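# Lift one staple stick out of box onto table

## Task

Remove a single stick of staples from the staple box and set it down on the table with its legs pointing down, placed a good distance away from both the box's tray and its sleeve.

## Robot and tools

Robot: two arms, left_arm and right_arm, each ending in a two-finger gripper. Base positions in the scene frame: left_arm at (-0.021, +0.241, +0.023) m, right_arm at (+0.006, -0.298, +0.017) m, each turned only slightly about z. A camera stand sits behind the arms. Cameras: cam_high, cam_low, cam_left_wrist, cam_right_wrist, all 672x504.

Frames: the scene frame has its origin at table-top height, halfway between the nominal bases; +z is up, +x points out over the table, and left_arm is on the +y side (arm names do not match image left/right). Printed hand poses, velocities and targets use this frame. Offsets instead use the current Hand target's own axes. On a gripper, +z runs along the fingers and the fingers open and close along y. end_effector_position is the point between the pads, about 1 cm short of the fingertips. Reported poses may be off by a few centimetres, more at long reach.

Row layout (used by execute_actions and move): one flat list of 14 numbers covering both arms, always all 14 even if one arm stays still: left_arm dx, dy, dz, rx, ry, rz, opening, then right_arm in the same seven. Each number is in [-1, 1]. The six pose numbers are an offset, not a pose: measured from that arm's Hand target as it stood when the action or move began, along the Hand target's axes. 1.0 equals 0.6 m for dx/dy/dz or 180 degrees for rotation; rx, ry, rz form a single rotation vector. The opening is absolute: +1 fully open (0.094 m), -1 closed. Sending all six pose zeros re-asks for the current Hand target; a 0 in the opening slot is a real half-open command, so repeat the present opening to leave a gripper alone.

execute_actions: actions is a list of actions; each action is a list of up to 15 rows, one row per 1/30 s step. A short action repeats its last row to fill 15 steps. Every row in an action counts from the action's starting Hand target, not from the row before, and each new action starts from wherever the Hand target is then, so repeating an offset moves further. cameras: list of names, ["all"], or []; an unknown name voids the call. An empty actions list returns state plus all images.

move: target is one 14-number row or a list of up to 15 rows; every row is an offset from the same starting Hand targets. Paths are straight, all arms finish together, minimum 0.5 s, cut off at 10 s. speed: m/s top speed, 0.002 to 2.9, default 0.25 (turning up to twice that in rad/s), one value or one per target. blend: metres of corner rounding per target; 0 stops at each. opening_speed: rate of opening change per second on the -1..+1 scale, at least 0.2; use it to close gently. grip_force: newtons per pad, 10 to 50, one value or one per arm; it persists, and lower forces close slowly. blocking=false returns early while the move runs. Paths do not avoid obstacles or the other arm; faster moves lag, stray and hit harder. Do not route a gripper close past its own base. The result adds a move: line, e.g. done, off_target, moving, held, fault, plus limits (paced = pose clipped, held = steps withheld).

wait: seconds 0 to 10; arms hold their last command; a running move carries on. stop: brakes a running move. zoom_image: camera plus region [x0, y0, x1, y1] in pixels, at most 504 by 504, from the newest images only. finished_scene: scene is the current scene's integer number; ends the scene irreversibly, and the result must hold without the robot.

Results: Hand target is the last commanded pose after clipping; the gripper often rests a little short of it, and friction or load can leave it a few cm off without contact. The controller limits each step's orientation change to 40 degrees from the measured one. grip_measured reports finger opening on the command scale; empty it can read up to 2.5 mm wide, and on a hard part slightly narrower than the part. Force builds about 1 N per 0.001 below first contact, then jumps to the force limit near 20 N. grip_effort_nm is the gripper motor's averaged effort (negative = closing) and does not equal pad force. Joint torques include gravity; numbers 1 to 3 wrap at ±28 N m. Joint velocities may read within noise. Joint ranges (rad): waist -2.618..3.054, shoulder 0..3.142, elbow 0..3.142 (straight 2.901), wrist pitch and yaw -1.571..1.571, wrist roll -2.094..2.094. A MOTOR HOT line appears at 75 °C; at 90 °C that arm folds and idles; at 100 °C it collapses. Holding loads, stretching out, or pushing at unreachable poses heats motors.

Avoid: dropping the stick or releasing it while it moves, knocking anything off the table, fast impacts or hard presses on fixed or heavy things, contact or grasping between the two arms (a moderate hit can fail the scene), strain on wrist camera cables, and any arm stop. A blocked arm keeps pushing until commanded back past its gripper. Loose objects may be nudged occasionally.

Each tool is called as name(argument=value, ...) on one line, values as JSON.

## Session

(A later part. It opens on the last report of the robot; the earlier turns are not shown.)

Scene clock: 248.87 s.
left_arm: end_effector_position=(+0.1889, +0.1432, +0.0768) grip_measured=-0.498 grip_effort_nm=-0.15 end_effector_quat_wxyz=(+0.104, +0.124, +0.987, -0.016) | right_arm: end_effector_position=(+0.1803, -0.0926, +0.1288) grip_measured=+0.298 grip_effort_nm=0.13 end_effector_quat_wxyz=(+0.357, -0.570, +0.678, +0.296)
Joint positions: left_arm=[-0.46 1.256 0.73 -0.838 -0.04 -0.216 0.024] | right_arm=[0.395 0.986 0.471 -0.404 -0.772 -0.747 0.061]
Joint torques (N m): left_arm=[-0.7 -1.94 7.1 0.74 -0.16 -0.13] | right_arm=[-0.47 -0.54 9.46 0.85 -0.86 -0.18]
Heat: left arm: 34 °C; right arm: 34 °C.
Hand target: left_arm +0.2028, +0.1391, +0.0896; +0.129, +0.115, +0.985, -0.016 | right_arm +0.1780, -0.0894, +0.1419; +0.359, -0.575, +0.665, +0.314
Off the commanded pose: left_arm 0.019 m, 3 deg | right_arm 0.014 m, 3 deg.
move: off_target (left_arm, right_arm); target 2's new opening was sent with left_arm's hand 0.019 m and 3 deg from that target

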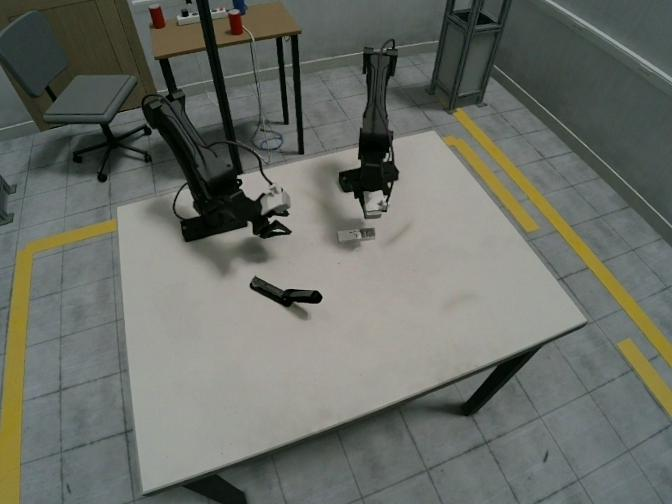

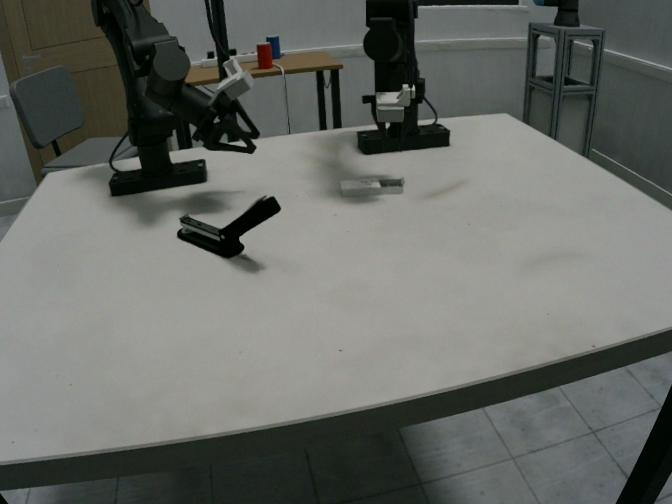

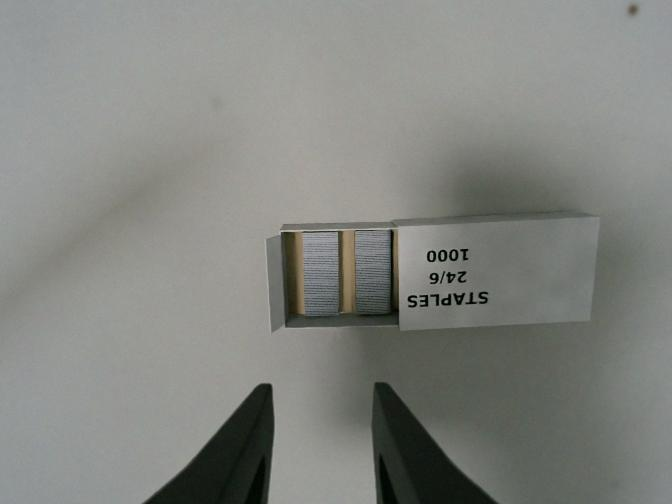

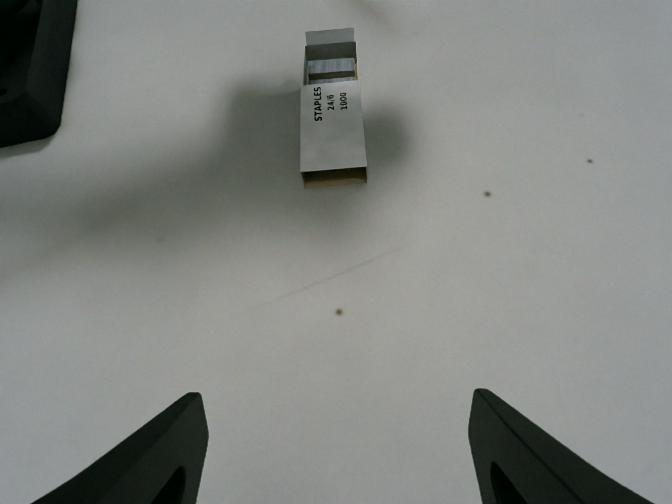

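move(target=[-0.0092,0.0025,0.075,0,0,0,-0.62,0,0,0,0,0,0,0.3], speed=0.1, cameras=["all"])

zoom_image(camera="cam_low", region=[320, 140, 440, 220])

Scene clock: 259.40 s.
left_arm: end_effector_position=(+0.2089, +0.1348, +0.0465) grip_measured=-0.618 grip_effort_nm=-0.15 end_effector_quat_wxyz=(+0.109, +0.121, +0.986, -0.018) | right_arm: end_effector_position=(+0.1803, -0.0926, +0.1288) grip_measured=+0.298 grip_effort_nm=0.13 end_effector_quat_wxyz=(+0.357, -0.570, +0.678, +0.296)
Joint positions: left_arm=[-0.454 1.391 0.696 -0.658 -0.04 -0.216 0.018] | right_arm=[0.395 0.986 0.471 -0.404 -0.772 -0.747 0.061]
Joint torques (N m): left_arm=[0.88 -2.71 3.74 1.14 -0.12 0.08] | right_arm=[-0.49 -0.55 9.46 0.86 -0.87 -0.17]
Heat: left arm: 36 °C; right arm: 35 °C.
Hand target: left_arm +0.2196, +0.1366, +0.0476; +0.129, +0.115, +0.985, -0.016 | right_arm +0.1780, -0.0894, +0.1419; +0.359, -0.575, +0.665, +0.314
Off the commanded pose: left_arm 0.011 m, 2 deg | right_arm 0.014 m, 3 deg.
move: off_target (left_arm, right_arm)

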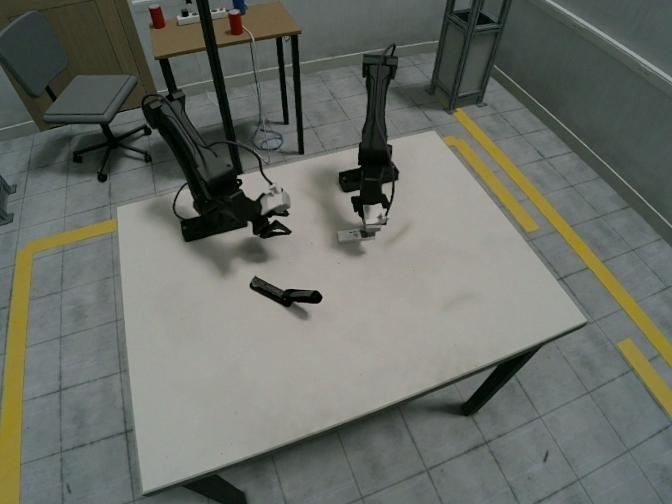

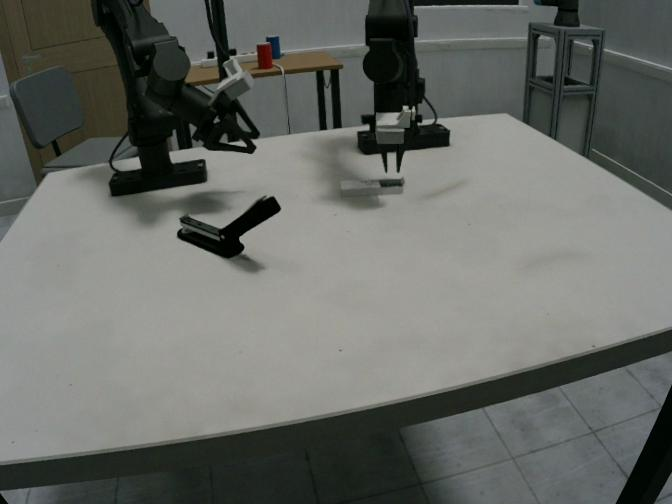

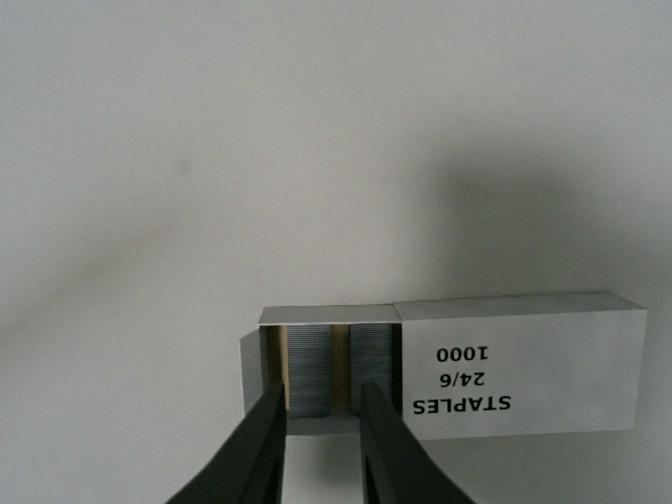

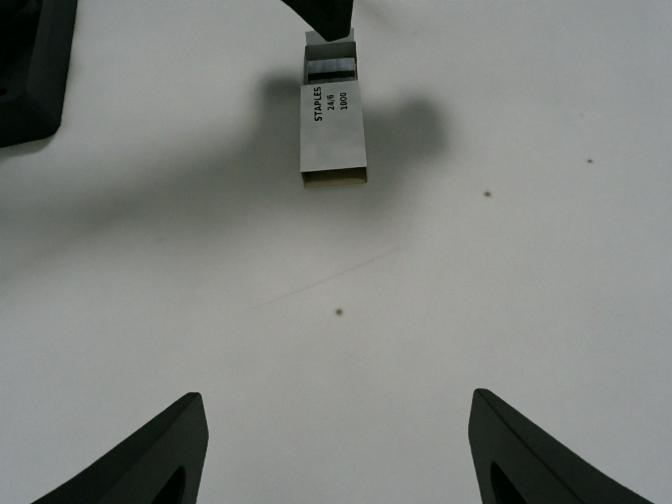

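Scaled by 4.200 from the camera's 672x504 image, which has a finer 960x720 frame.

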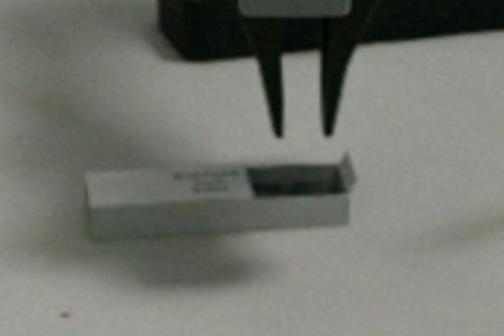

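move(target=[0.0052,0.0065,0.0193,0,0,0,-0.62,0,0,0,0,0,0,0.3], speed=0.06, cameras=["cam_left_wrist","cam_low","cam_high"])

zoom_image(camera="cam_low", region=[320, 140, 440, 220])

zoom_image(camera="cam_left_wrist", region=[200, 300, 460, 504])

Scene clock: 266.33 s.
left_arm: end_effector_position=(+0.2101, +0.1394, +0.0345) grip_measured=-0.618 grip_effort_nm=-0.15 end_effector_quat_wxyz=(+0.109, +0.113, +0.987, -0.017) | right_arm: end_effector_position=(+0.1803, -0.0926, +0.1288) grip_measured=+0.298 grip_effort_nm=0.13 end_effector_quat_wxyz=(+0.357, -0.570, +0.678, +0.296)
Joint positions: left_arm=[-0.435 1.414 0.661 -0.6 -0.04 -0.215 0.018] | right_arm=[0.395 0.986 0.471 -0.404 -0.772 -0.747 0.061]
Joint torques (N m): left_arm=[0.98 -2.8 3.4 1.16 -0.07 0.12] | right_arm=[-0.49 -0.54 9.46 0.86 -0.87 -0.18]
Heat: left arm: 35 °C; right arm: 36 °C.
Hand target: left_arm +0.2205, +0.1404, +0.0356; +0.129, +0.115, +0.985, -0.016 | right_arm +0.1780, -0.0894, +0.1419; +0.359, -0.575, +0.665, +0.314
Off the commanded pose: left_arm 0.011 m, 2 deg | right_arm 0.014 m, 3 deg.
move: off_target (left_arm, right_arm)
Images, in order (width x height): cam_high 672x504, cam_low 672x504, cam_left_wrist 672x504.

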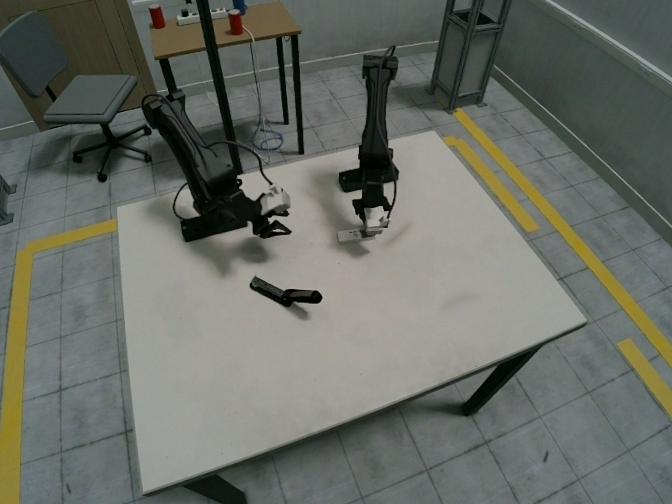

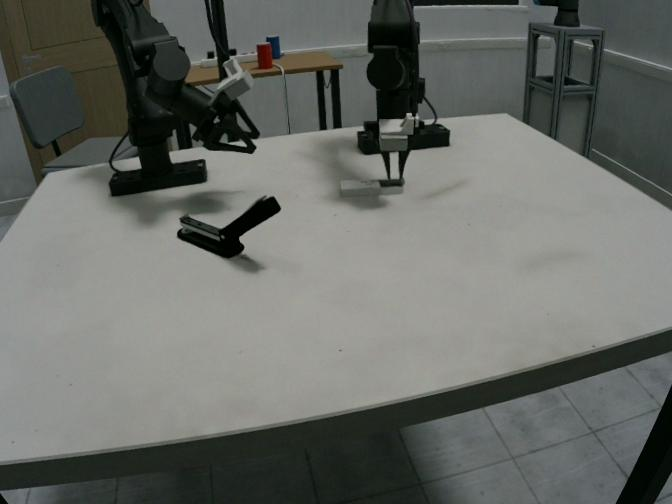

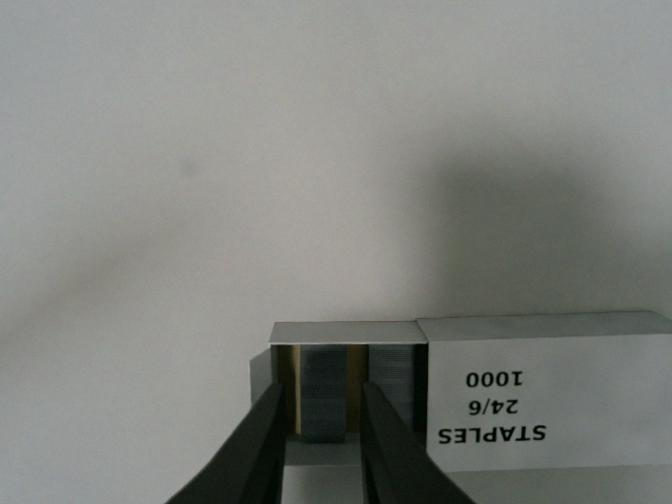

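Scaled by 4.200 from the camera's 672x504 image, which has a finer 960x720 frame.

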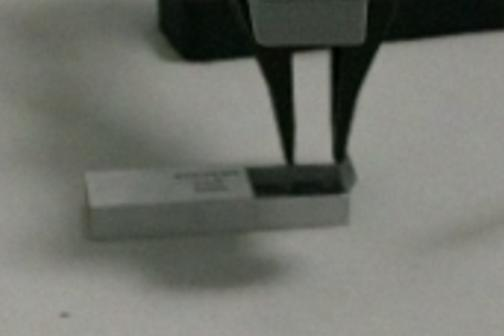

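Scaled by 1.938 from the camera's 672x504 image, which has a finer 960x720 frame.

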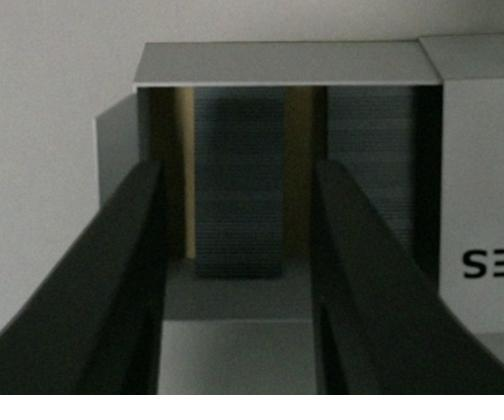

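move(target=[0.0062,0,0.0035,0,0,0,-0.735,0,0,0,0,0,0,0.3], speed=0.06, cameras=["cam_left_wrist","cam_low"])

zoom_image(camera="cam_low", region=[320, 140, 440, 220])

zoom_image(camera="cam_left_wrist", region=[200, 300, 460, 504])

Scene clock: 275.83 s.
left_arm: end_effector_position=(+0.2071, +0.1408, +0.0305) grip_measured=-0.733 grip_effort_nm=-0.15 end_effector_quat_wxyz=(+0.107, +0.114, +0.988, -0.016) | right_arm: end_effector_position=(+0.1803, -0.0926, +0.1288) grip_measured=+0.298 grip_effort_nm=0.13 end_effector_quat_wxyz=(+0.357, -0.570, +0.678, +0.296)
Joint positions: left_arm=[-0.435 1.414 0.644 -0.588 -0.04 -0.213 0.013] | right_arm=[0.395 0.986 0.471 -0.404 -0.772 -0.747 0.061]
Joint torques (N m): left_arm=[0.62 -3.22 3.38 1.14 -0.07 0.1] | right_arm=[-0.49 -0.55 9.47 0.85 -0.86 -0.18]
Heat: left arm: 34 °C; right arm: 37 °C.
Hand target: left_arm +0.2175, +0.1411, +0.0326; +0.129, +0.115, +0.985, -0.016 | right_arm +0.1780, -0.0894, +0.1419; +0.359, -0.575, +0.665, +0.314
Off the commanded pose: left_arm 0.011 m, 3 deg | right_arm 0.014 m, 3 deg.
move: off_target (left_arm, right_arm)
Images, in order (width x height): cam_low 672x504, cam_left_wrist 672x504.

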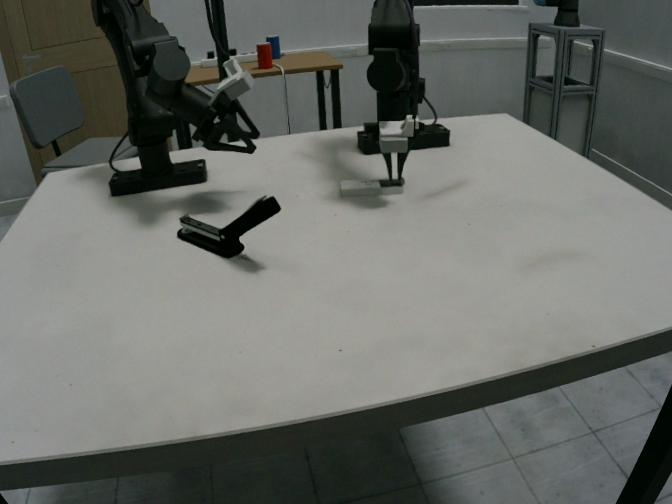

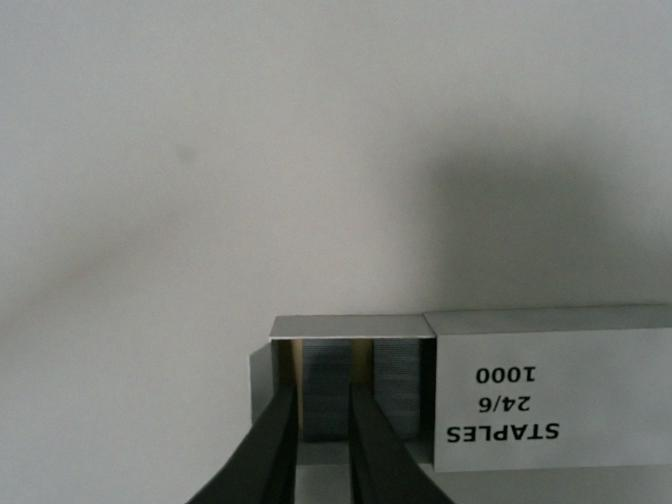

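Scaled by 4.200 from the camera's 672x504 image, which has a finer 960x720 frame.

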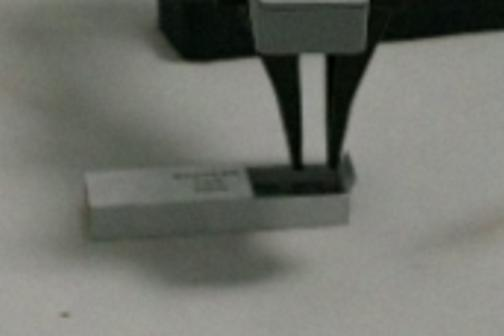

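Scaled by 1.938 from the camera's 672x504 image, which has a finer 960x720 frame.

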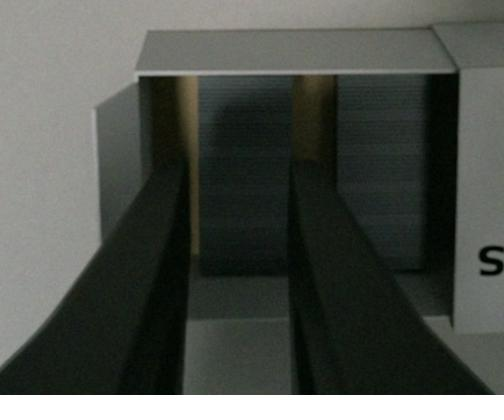

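move(target=[0.0039,-0.0022,0.0145,0,0,0,-0.715,0,0,0,0,0,0,0.3], speed=0.04, cameras=["cam_left_wrist","cam_low"])

zoom_image(camera="cam_low", region=[320, 140, 440, 220])

zoom_image(camera="cam_left_wrist", region=[200, 300, 460, 504])

Scene clock: 283.97 s.
left_arm: end_effector_position=(+0.2074, +0.1407, +0.0222) grip_measured=-0.717 grip_effort_nm=0.11 end_effector_quat_wxyz=(+0.108, +0.114, +0.987, -0.016) | right_arm: end_effector_position=(+0.1803, -0.0926, +0.1288) grip_measured=+0.298 grip_effort_nm=0.12 end_effector_quat_wxyz=(+0.357, -0.570, +0.678, +0.296)
Joint positions: left_arm=[-0.435 1.434 0.621 -0.542 -0.04 -0.213 0.013] | right_arm=[0.395 0.986 0.471 -0.404 -0.772 -0.747 0.061]
Joint torques (N m): left_arm=[0.08 -2.77 3.38 1.16 -0.09 0.03] | right_arm=[-0.5 -0.54 9.46 0.85 -0.87 -0.18]
Heat: left arm: 34 °C; right arm: 37 °C.
Hand target: left_arm +0.2172, +0.1398, +0.0236; +0.129, +0.115, +0.985, -0.016 | right_arm +0.1780, -0.0894, +0.1419; +0.359, -0.575, +0.665, +0.314
Off the commanded pose: left_arm 0.010 m, 2 deg | right_arm 0.014 m, 3 deg.
move: off_target (right_arm)
Images, in order (width x height): cam_low 672x504, cam_left_wrist 672x504.

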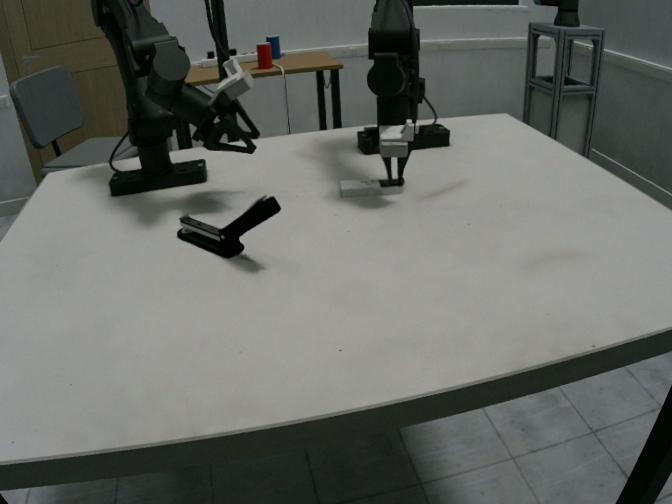

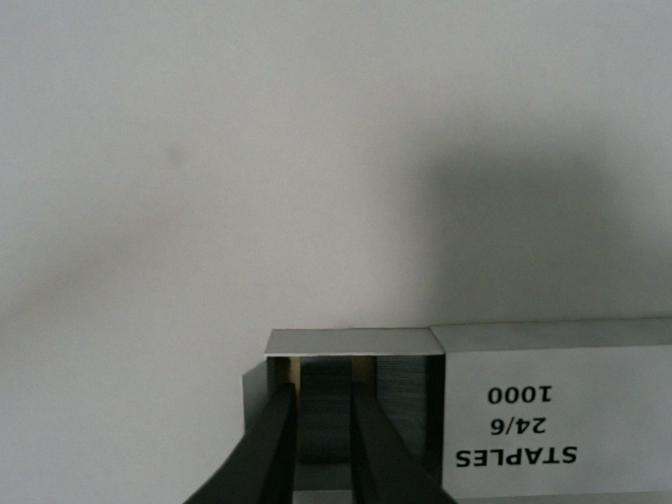

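Scaled by 4.200 from the camera's 672x504 image, which has a finer 960x720 frame.

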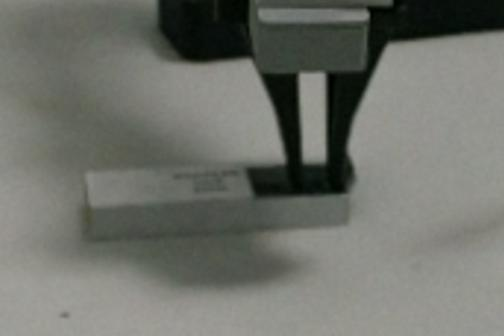

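Scaled by 1.938 from the camera's 672x504 image, which has a finer 960x720 frame.

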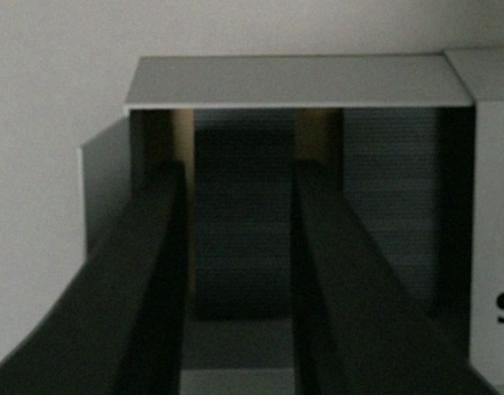

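move(target=[0.0035,-0.0018,0.0129,0,0,0,-0.705,0,0,0,0,0,0,0.3], speed=0.03, cameras=["cam_left_wrist","cam_low"])

zoom_image(camera="cam_low", region=[320, 140, 440, 220])

zoom_image(camera="cam_left_wrist", region=[200, 300, 460, 504])

Scene clock: 289.33 s.
left_arm: end_effector_position=(+0.2082, +0.1403, +0.0159) grip_measured=-0.707 grip_effort_nm=0.10 end_effector_quat_wxyz=(+0.109, +0.114, +0.987, -0.017) | right_arm: end_effector_position=(+0.1803, -0.0926, +0.1288) grip_measured=+0.298 grip_effort_nm=0.13 end_effector_quat_wxyz=(+0.357, -0.570, +0.678, +0.296)
Joint positions: left_arm=[-0.435 1.454 0.607 -0.506 -0.04 -0.213 0.014] | right_arm=[0.395 0.986 0.471 -0.404 -0.772 -0.747 0.061]
Joint torques (N m): left_arm=[-0.5 -2.5 2.92 1.22 -0.09 0.01] | right_arm=[-0.49 -0.57 9.44 0.86 -0.87 -0.18]
Heat: left arm: 33 °C; right arm: 37 °C.
Hand target: left_arm +0.2169, +0.1387, +0.0155; +0.129, +0.115, +0.985, -0.016 | right_arm +0.1780, -0.0894, +0.1419; +0.359, -0.575, +0.665, +0.314
Off the commanded pose: left_arm 0.009 m, 2 deg | right_arm 0.014 m, 3 deg.
move: off_target (right_arm)
Images, in order (width x height): cam_low 672x504, cam_left_wrist 672x504.

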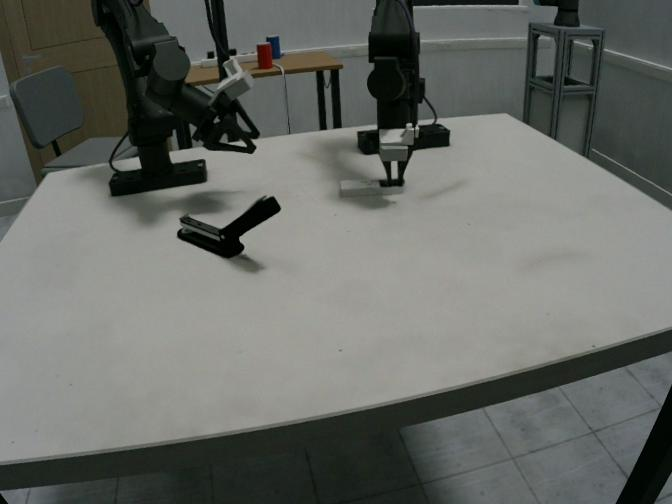

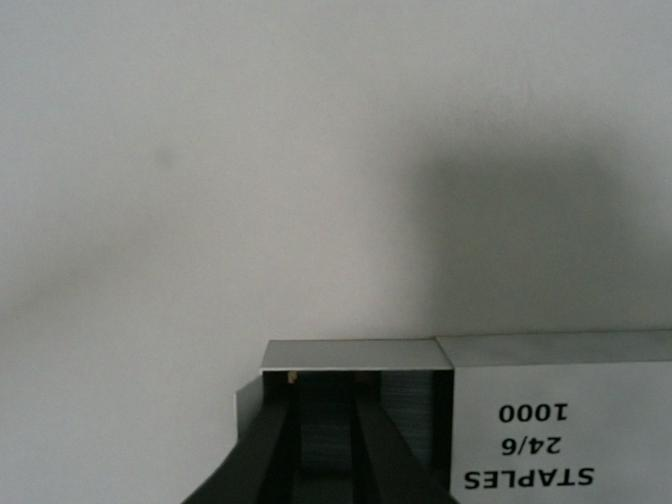

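Scaled by 4.200 from the camera's 672x504 image, which has a finer 960x720 frame.

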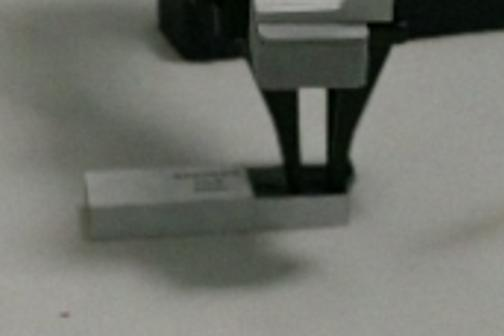

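Scaled by 1.938 from the camera's 672x504 image, which has a finer 960x720 frame.

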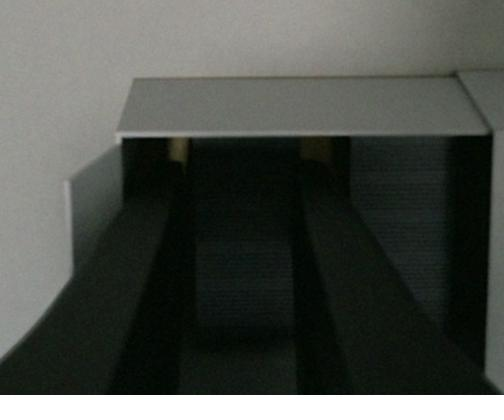

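move(target=[0.0015,-0.001,0.0056,0,0,0,-0.705,0,0,0,0,0,0,0.3], speed=0.02, cameras=["cam_left_wrist","cam_low"])

zoom_image(camera="cam_low", region=[320, 140, 440, 220])

zoom_image(camera="cam_left_wrist", region=[230, 340, 430, 504])

Scene clock: 294.53 s.
left_arm: end_effector_position=(+0.2081, +0.1403, +0.0154) grip_measured=-0.707 grip_effort_nm=0.11 end_effector_quat_wxyz=(+0.110, +0.118, +0.987, -0.016) | right_arm: end_effector_position=(+0.1803, -0.0926, +0.1288) grip_measured=+0.298 grip_effort_nm=0.13 end_effector_quat_wxyz=(+0.357, -0.570, +0.678, +0.296)
Joint positions: left_arm=[-0.435 1.454 0.604 -0.502 -0.04 -0.204 0.014] | right_arm=[0.395 0.986 0.471 -0.404 -0.772 -0.747 0.061]
Joint torques (N m): left_arm=[-0.77 -1.76 2.63 1.38 -0.11 -0.05] | right_arm=[-0.49 -0.57 9.46 0.85 -0.86 -0.18]
Heat: left arm: 33 °C; right arm: 37 °C.
Hand target: left_arm +0.2168, +0.1381, +0.0121; +0.129, +0.115, +0.985, -0.016 | right_arm +0.1780, -0.0894, +0.1419; +0.359, -0.575, +0.665, +0.314
Off the commanded pose: left_arm 0.010 m, 2 deg | right_arm 0.014 m, 3 deg.
move: off_target (right_arm)
Images, in order (width x height): cam_low 672x504, cam_left_wrist 672x504.

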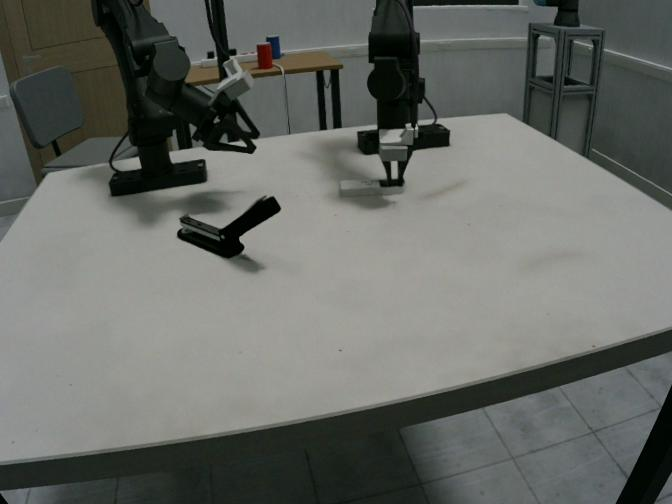

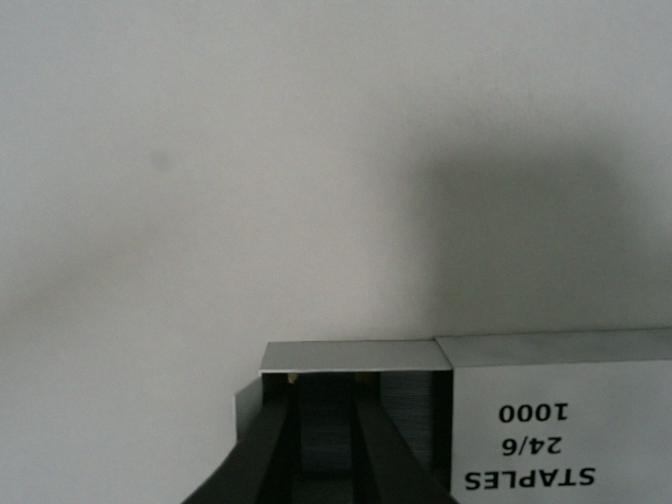

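Scaled by 4.200 from the camera's 672x504 image, which has a finer 960x720 frame.

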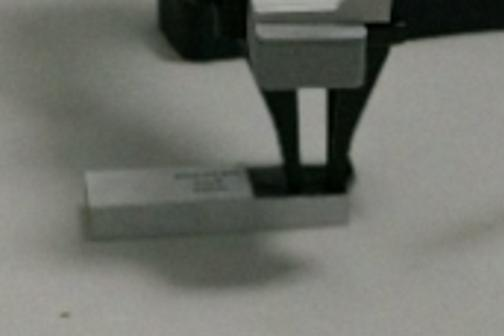

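Scaled by 2.520 from the camera's 672x504 image, which has a finer 960x720 frame.

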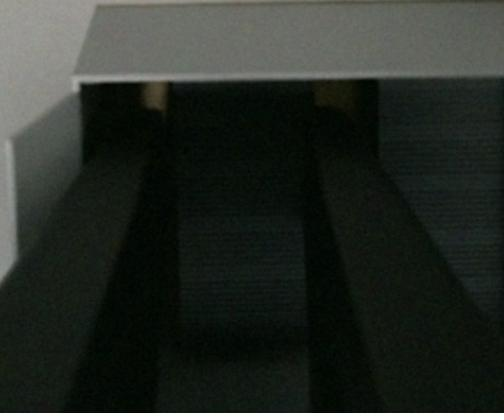

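move(target=[0,0,0,0,0,0,-0.83,0,0,0,0,0,0,0.3], speed=0.02, opening_speed=0.3, grip_force=15, cameras=["cam_left_wrist","cam_low"])

zoom_image(camera="cam_low", region=[320, 140, 440, 220])

zoom_image(camera="cam_left_wrist", region=[230, 340, 430, 504])

Scene clock: 303.10 s.
left_arm: end_effector_position=(+0.2092, +0.1390, +0.0157) grip_measured=-0.777 grip_effort_nm=-0.40 end_effector_quat_wxyz=(+0.113, +0.117, +0.987, -0.018) | right_arm: end_effector_position=(+0.1803, -0.0926, +0.1288) grip_measured=+0.298 grip_effort_nm=0.13 end_effector_quat_wxyz=(+0.357, -0.570, +0.678, +0.296)
Joint positions: left_arm=[-0.438 1.454 0.604 -0.496 -0.04 -0.208 0.01] | right_arm=[0.395 0.986 0.471 -0.404 -0.772 -0.747 0.061]
Joint torques (N m): left_arm=[-0.53 -1.8 2.66 1.3 -0.11 -0.03] | right_arm=[-0.49 -0.54 9.46 0.86 -0.87 -0.18]
Heat: left arm: 33 °C; right arm: 37 °C.
Hand target: left_arm +0.2168, +0.1381, +0.0121; +0.129, +0.115, +0.985, -0.016 | right_arm +0.1780, -0.0894, +0.1419; +0.359, -0.575, +0.665, +0.314
Off the commanded pose: left_arm 0.008 m, 2 deg | right_arm 0.014 m, 3 deg.
grip_force (N): 15, 15
move: off_target (right_arm)
Images, in order (width x height): cam_low 672x504, cam_left_wrist 672x504.

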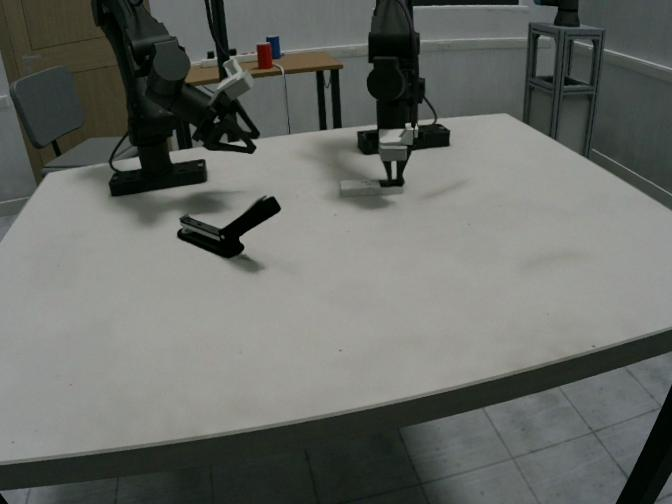

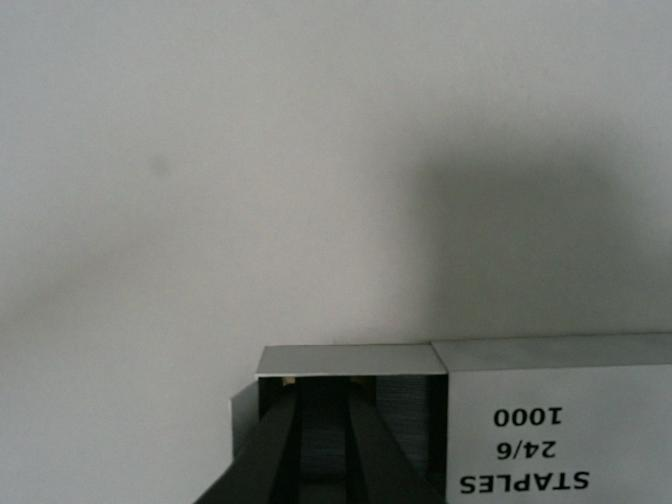

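Scaled by 4.200 from the camera's 672x504 image, which has a finer 960x720 frame.

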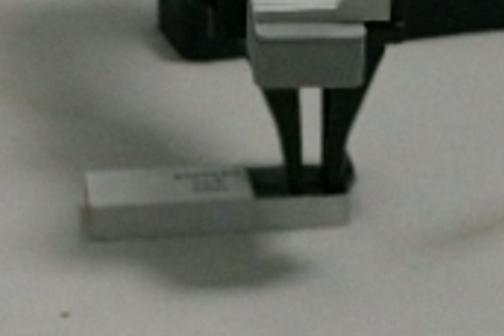

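Scaled by 2.520 from the camera's 672x504 image, which has a finer 960x720 frame.

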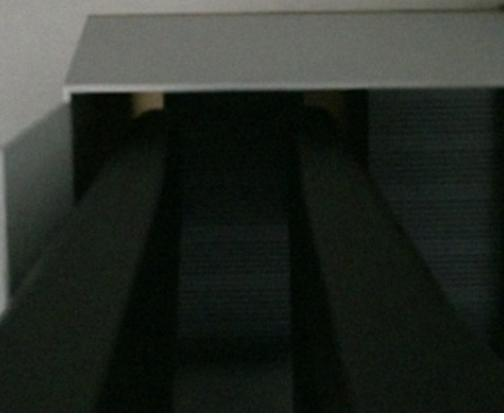

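move(target=[-0.0151,0,-0.0563,0,0,0,-0.85,0,0,0,0,0,0,0.3], speed=0.05, cameras=["cam_left_wrist","cam_low"])

zoom_image(camera="cam_low", region=[320, 140, 440, 220])

zoom_image(camera="cam_left_wrist", region=[200, 300, 460, 504])

Scene clock: 307.33 s.
left_arm: end_effector_position=(+0.2059, +0.1405, +0.0313) grip_measured=-0.778 grip_effort_nm=-0.40 end_effector_quat_wxyz=(+0.106, +0.117, +0.987, -0.016) | right_arm: end_effector_position=(+0.1803, -0.0926, +0.1288) grip_measured=+0.298 grip_effort_nm=0.13 end_effector_quat_wxyz=(+0.357, -0.570, +0.678, +0.296)
Joint positions: left_arm=[-0.438 1.409 0.644 -0.594 -0.04 -0.208 0.01] | right_arm=[0.395 0.986 0.471 -0.404 -0.772 -0.747 0.061]
Joint torques (N m): left_arm=[-0.73 -5.08 6.27 0.5 -0.11 -0.02] | right_arm=[-0.49 -0.55 9.46 0.85 -0.87 -0.18]
Heat: left arm: 33 °C; right arm: 38 °C.
Hand target: left_arm +0.2168, +0.1382, +0.0470; +0.129, +0.115, +0.985, -0.016 | right_arm +0.1780, -0.0894, +0.1419; +0.359, -0.575, +0.665, +0.314
Off the commanded pose: left_arm 0.019 m, 3 deg | right_arm 0.014 m, 3 deg.
grip_force (N): 15, 15
move: off_target (left_arm, right_arm)
Images, in order (width x height): cam_low 672x504, cam_left_wrist 672x504.

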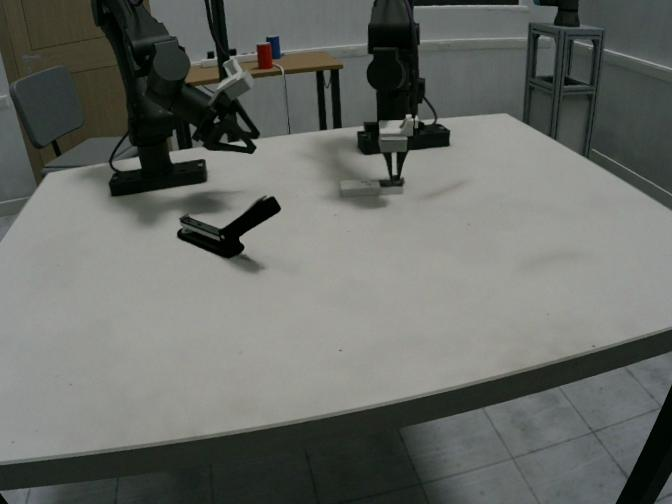

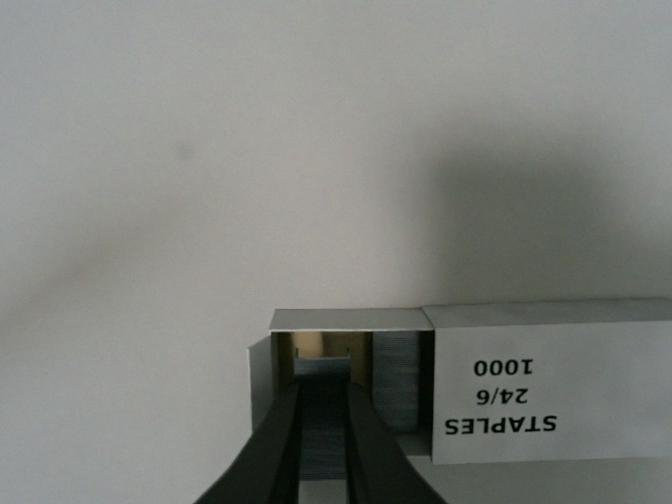

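Scaled by 4.200 from the camera's 672x504 image, which has a finer 960x720 frame.

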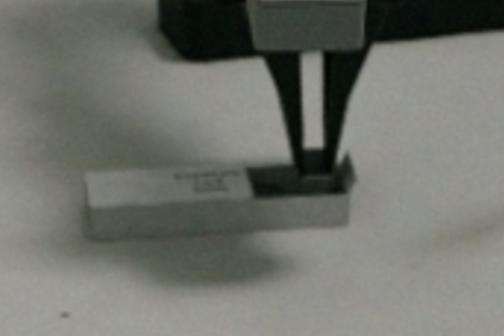

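Scaled by 1.938 from the camera's 672x504 image, which has a finer 960x720 frame.

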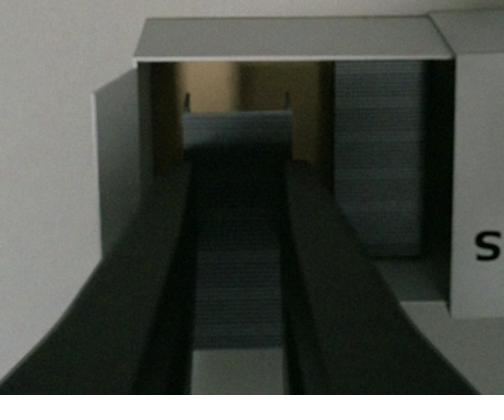

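move(target=[[-0.0216,0,-0.0805,0,0,0,-0.85,0,0,0,0,0,0,0.3],[-0.237,0.106,0.0117,0,0,0,-0.85,0,0,0,0,0,0,0.3]], speed=0.12, blend=[0.02,0], cameras=["cam_left_wrist","cam_low","cam_high"])

zoom_image(camera="cam_low", region=[370, 160, 510, 260])

zoom_image(camera="cam_left_wrist", region=[200, 300, 460, 504])

Scene clock: 316.63 s.
left_arm: end_effector_position=(+0.3505, +0.1739, +0.0657) grip_measured=-0.778 grip_effort_nm=-0.41 end_effector_quat_wxyz=(+0.103, +0.105, +0.989, -0.007) | right_arm: end_effector_position=(+0.1803, -0.0926, +0.1288) grip_measured=+0.298 grip_effort_nm=0.13 end_effector_quat_wxyz=(+0.357, -0.570, +0.678, +0.296)
Joint positions: left_arm=[-0.172 1.836 1.248 -0.776 -0.003 0.029 0.01] | right_arm=[0.395 0.986 0.471 -0.404 -0.772 -0.747 0.061]
Joint torques (N m): left_arm=[0.51 -6.43 6.98 0.86 0.13 0.09] | right_arm=[-0.5 -0.54 9.47 0.86 -0.86 -0.17]
Heat: left arm: 34 °C; right arm: 38 °C.
Hand target: left_arm +0.3670, +0.1680, +0.0768; +0.129, +0.115, +0.985, -0.016 | right_arm +0.1780, -0.0894, +0.1419; +0.359, -0.575, +0.665, +0.314
Off the commanded pose: left_arm 0.021 m, 3 deg | right_arm 0.014 m, 3 deg.
grip_force (N): 15, 15
move: off_target (left_arm, right_arm)
Images, in order (width x height): cam_high 672x504, cam_low 672x504, cam_left_wrist 672x504.

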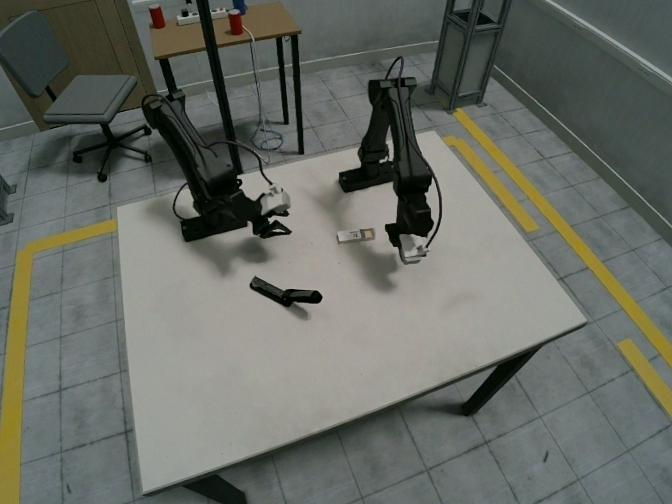

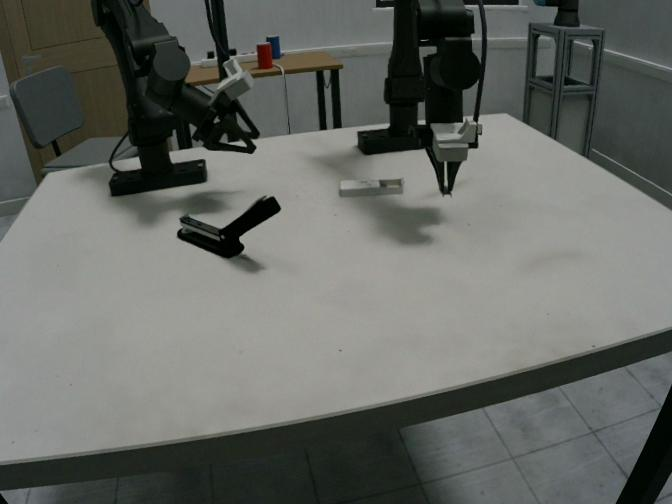

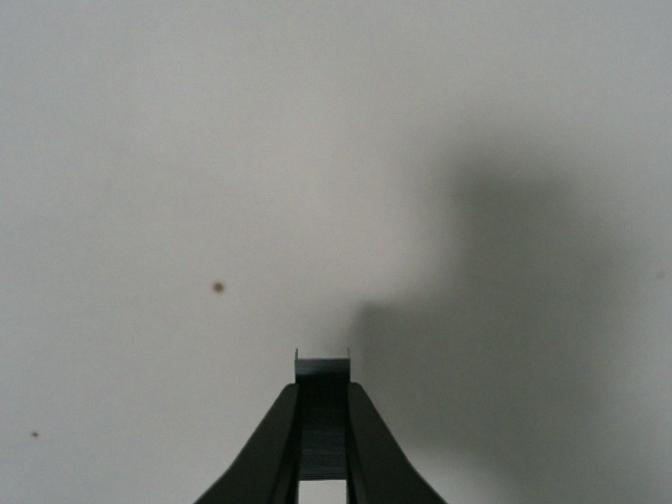

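Scaled by 3.600 from the camera's 672x504 image, which has a finer 960x720 frame.

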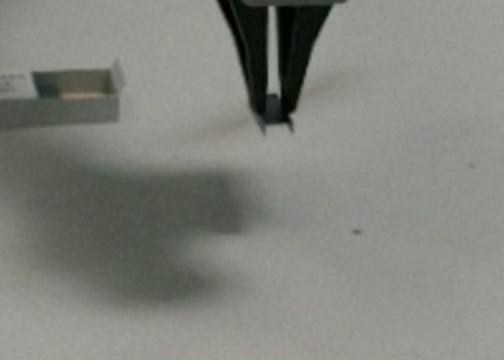

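Scaled by 1.938 from the camera's 672x504 image, which has a finer 960x720 frame.

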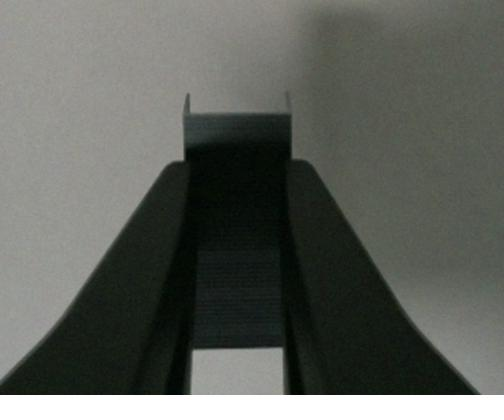

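move(target=[0.0151,0,0.0563,0,0,0,-0.85,0,0,0,0,0,0,0.3], speed=0.08, cameras=["cam_left_wrist","cam_low","cam_high"])

zoom_image(camera="cam_low", region=[400, 160, 500, 230])

zoom_image(camera="cam_left_wrist", region=[200, 300, 460, 504])

Scene clock: 322.47 s.
left_arm: end_effector_position=(+0.3582, +0.1725, +0.0408) grip_measured=-0.778 grip_effort_nm=-0.40 end_effector_quat_wxyz=(+0.111, +0.105, +0.988, -0.007) | right_arm: end_effector_position=(+0.1803, -0.0926, +0.1288) grip_measured=+0.298 grip_effort_nm=0.13 end_effector_quat_wxyz=(+0.357, -0.570, +0.678, +0.296)
Joint positions: left_arm=[-0.172 1.888 1.207 -0.667 -0.003 0.029 0.01] | right_arm=[0.395 0.986 0.471 -0.404 -0.772 -0.747 0.061]
Joint torques (N m): left_arm=[0.43 -6.86 3.67 1.16 0.11 0.12] | right_arm=[-0.49 -0.54 9.44 0.86 -0.87 -0.18]
Heat: left arm: 34 °C; right arm: 38 °C.
Hand target: left_arm +0.3669, +0.1680, +0.0419; +0.129, +0.115, +0.985, -0.016 | right_arm +0.1780, -0.0894, +0.1419; +0.359, -0.575, +0.665, +0.314
Off the commanded pose: left_arm 0.010 m, 3 deg | right_arm 0.014 m, 3 deg.
grip_force (N): 15, 15
move: off_target (left_arm, right_arm)
Images, in order (width x height): cam_high 672x504, cam_low 672x504, cam_left_wrist 672x504.

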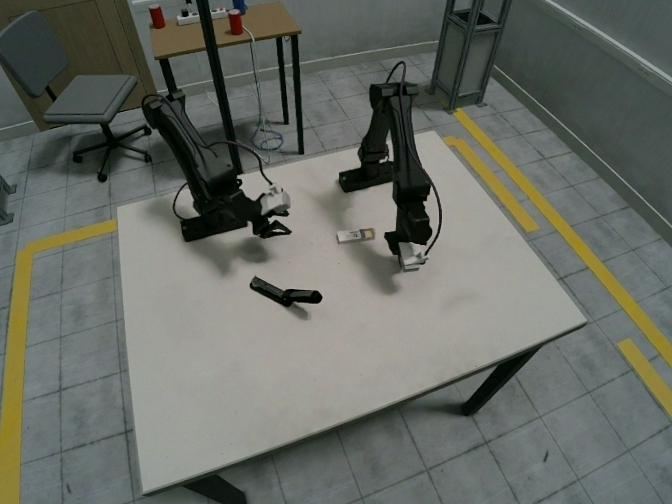

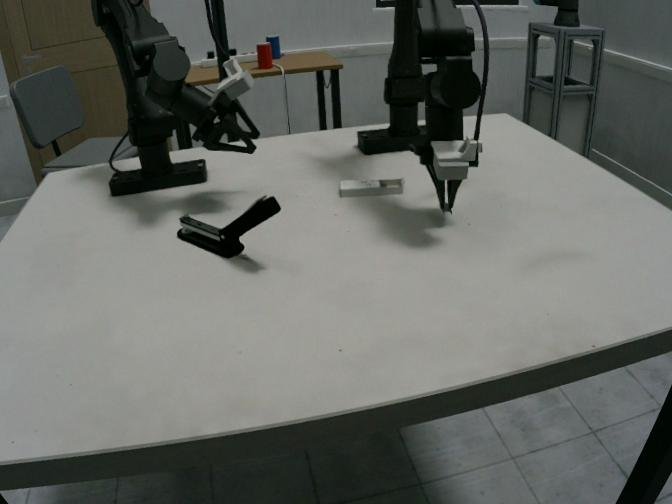

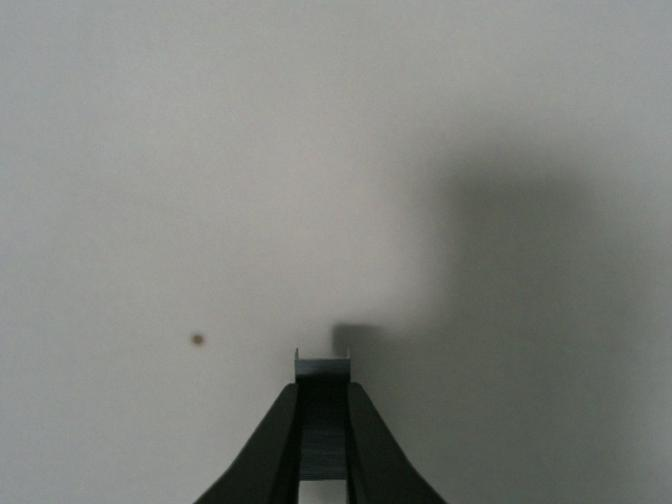

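Scaled by 5.040 from the camera's 672x504 image, which has a finer 960x720 frame.

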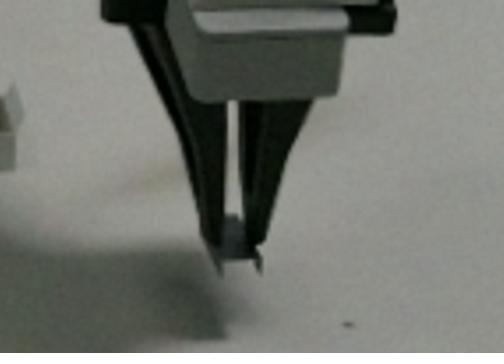

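Scaled by 1.938 from the camera's 672x504 image, which has a finer 960x720 frame.

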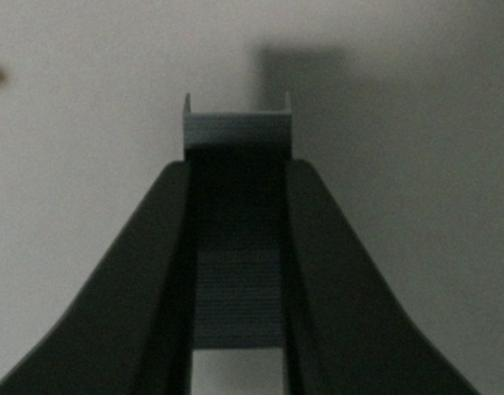

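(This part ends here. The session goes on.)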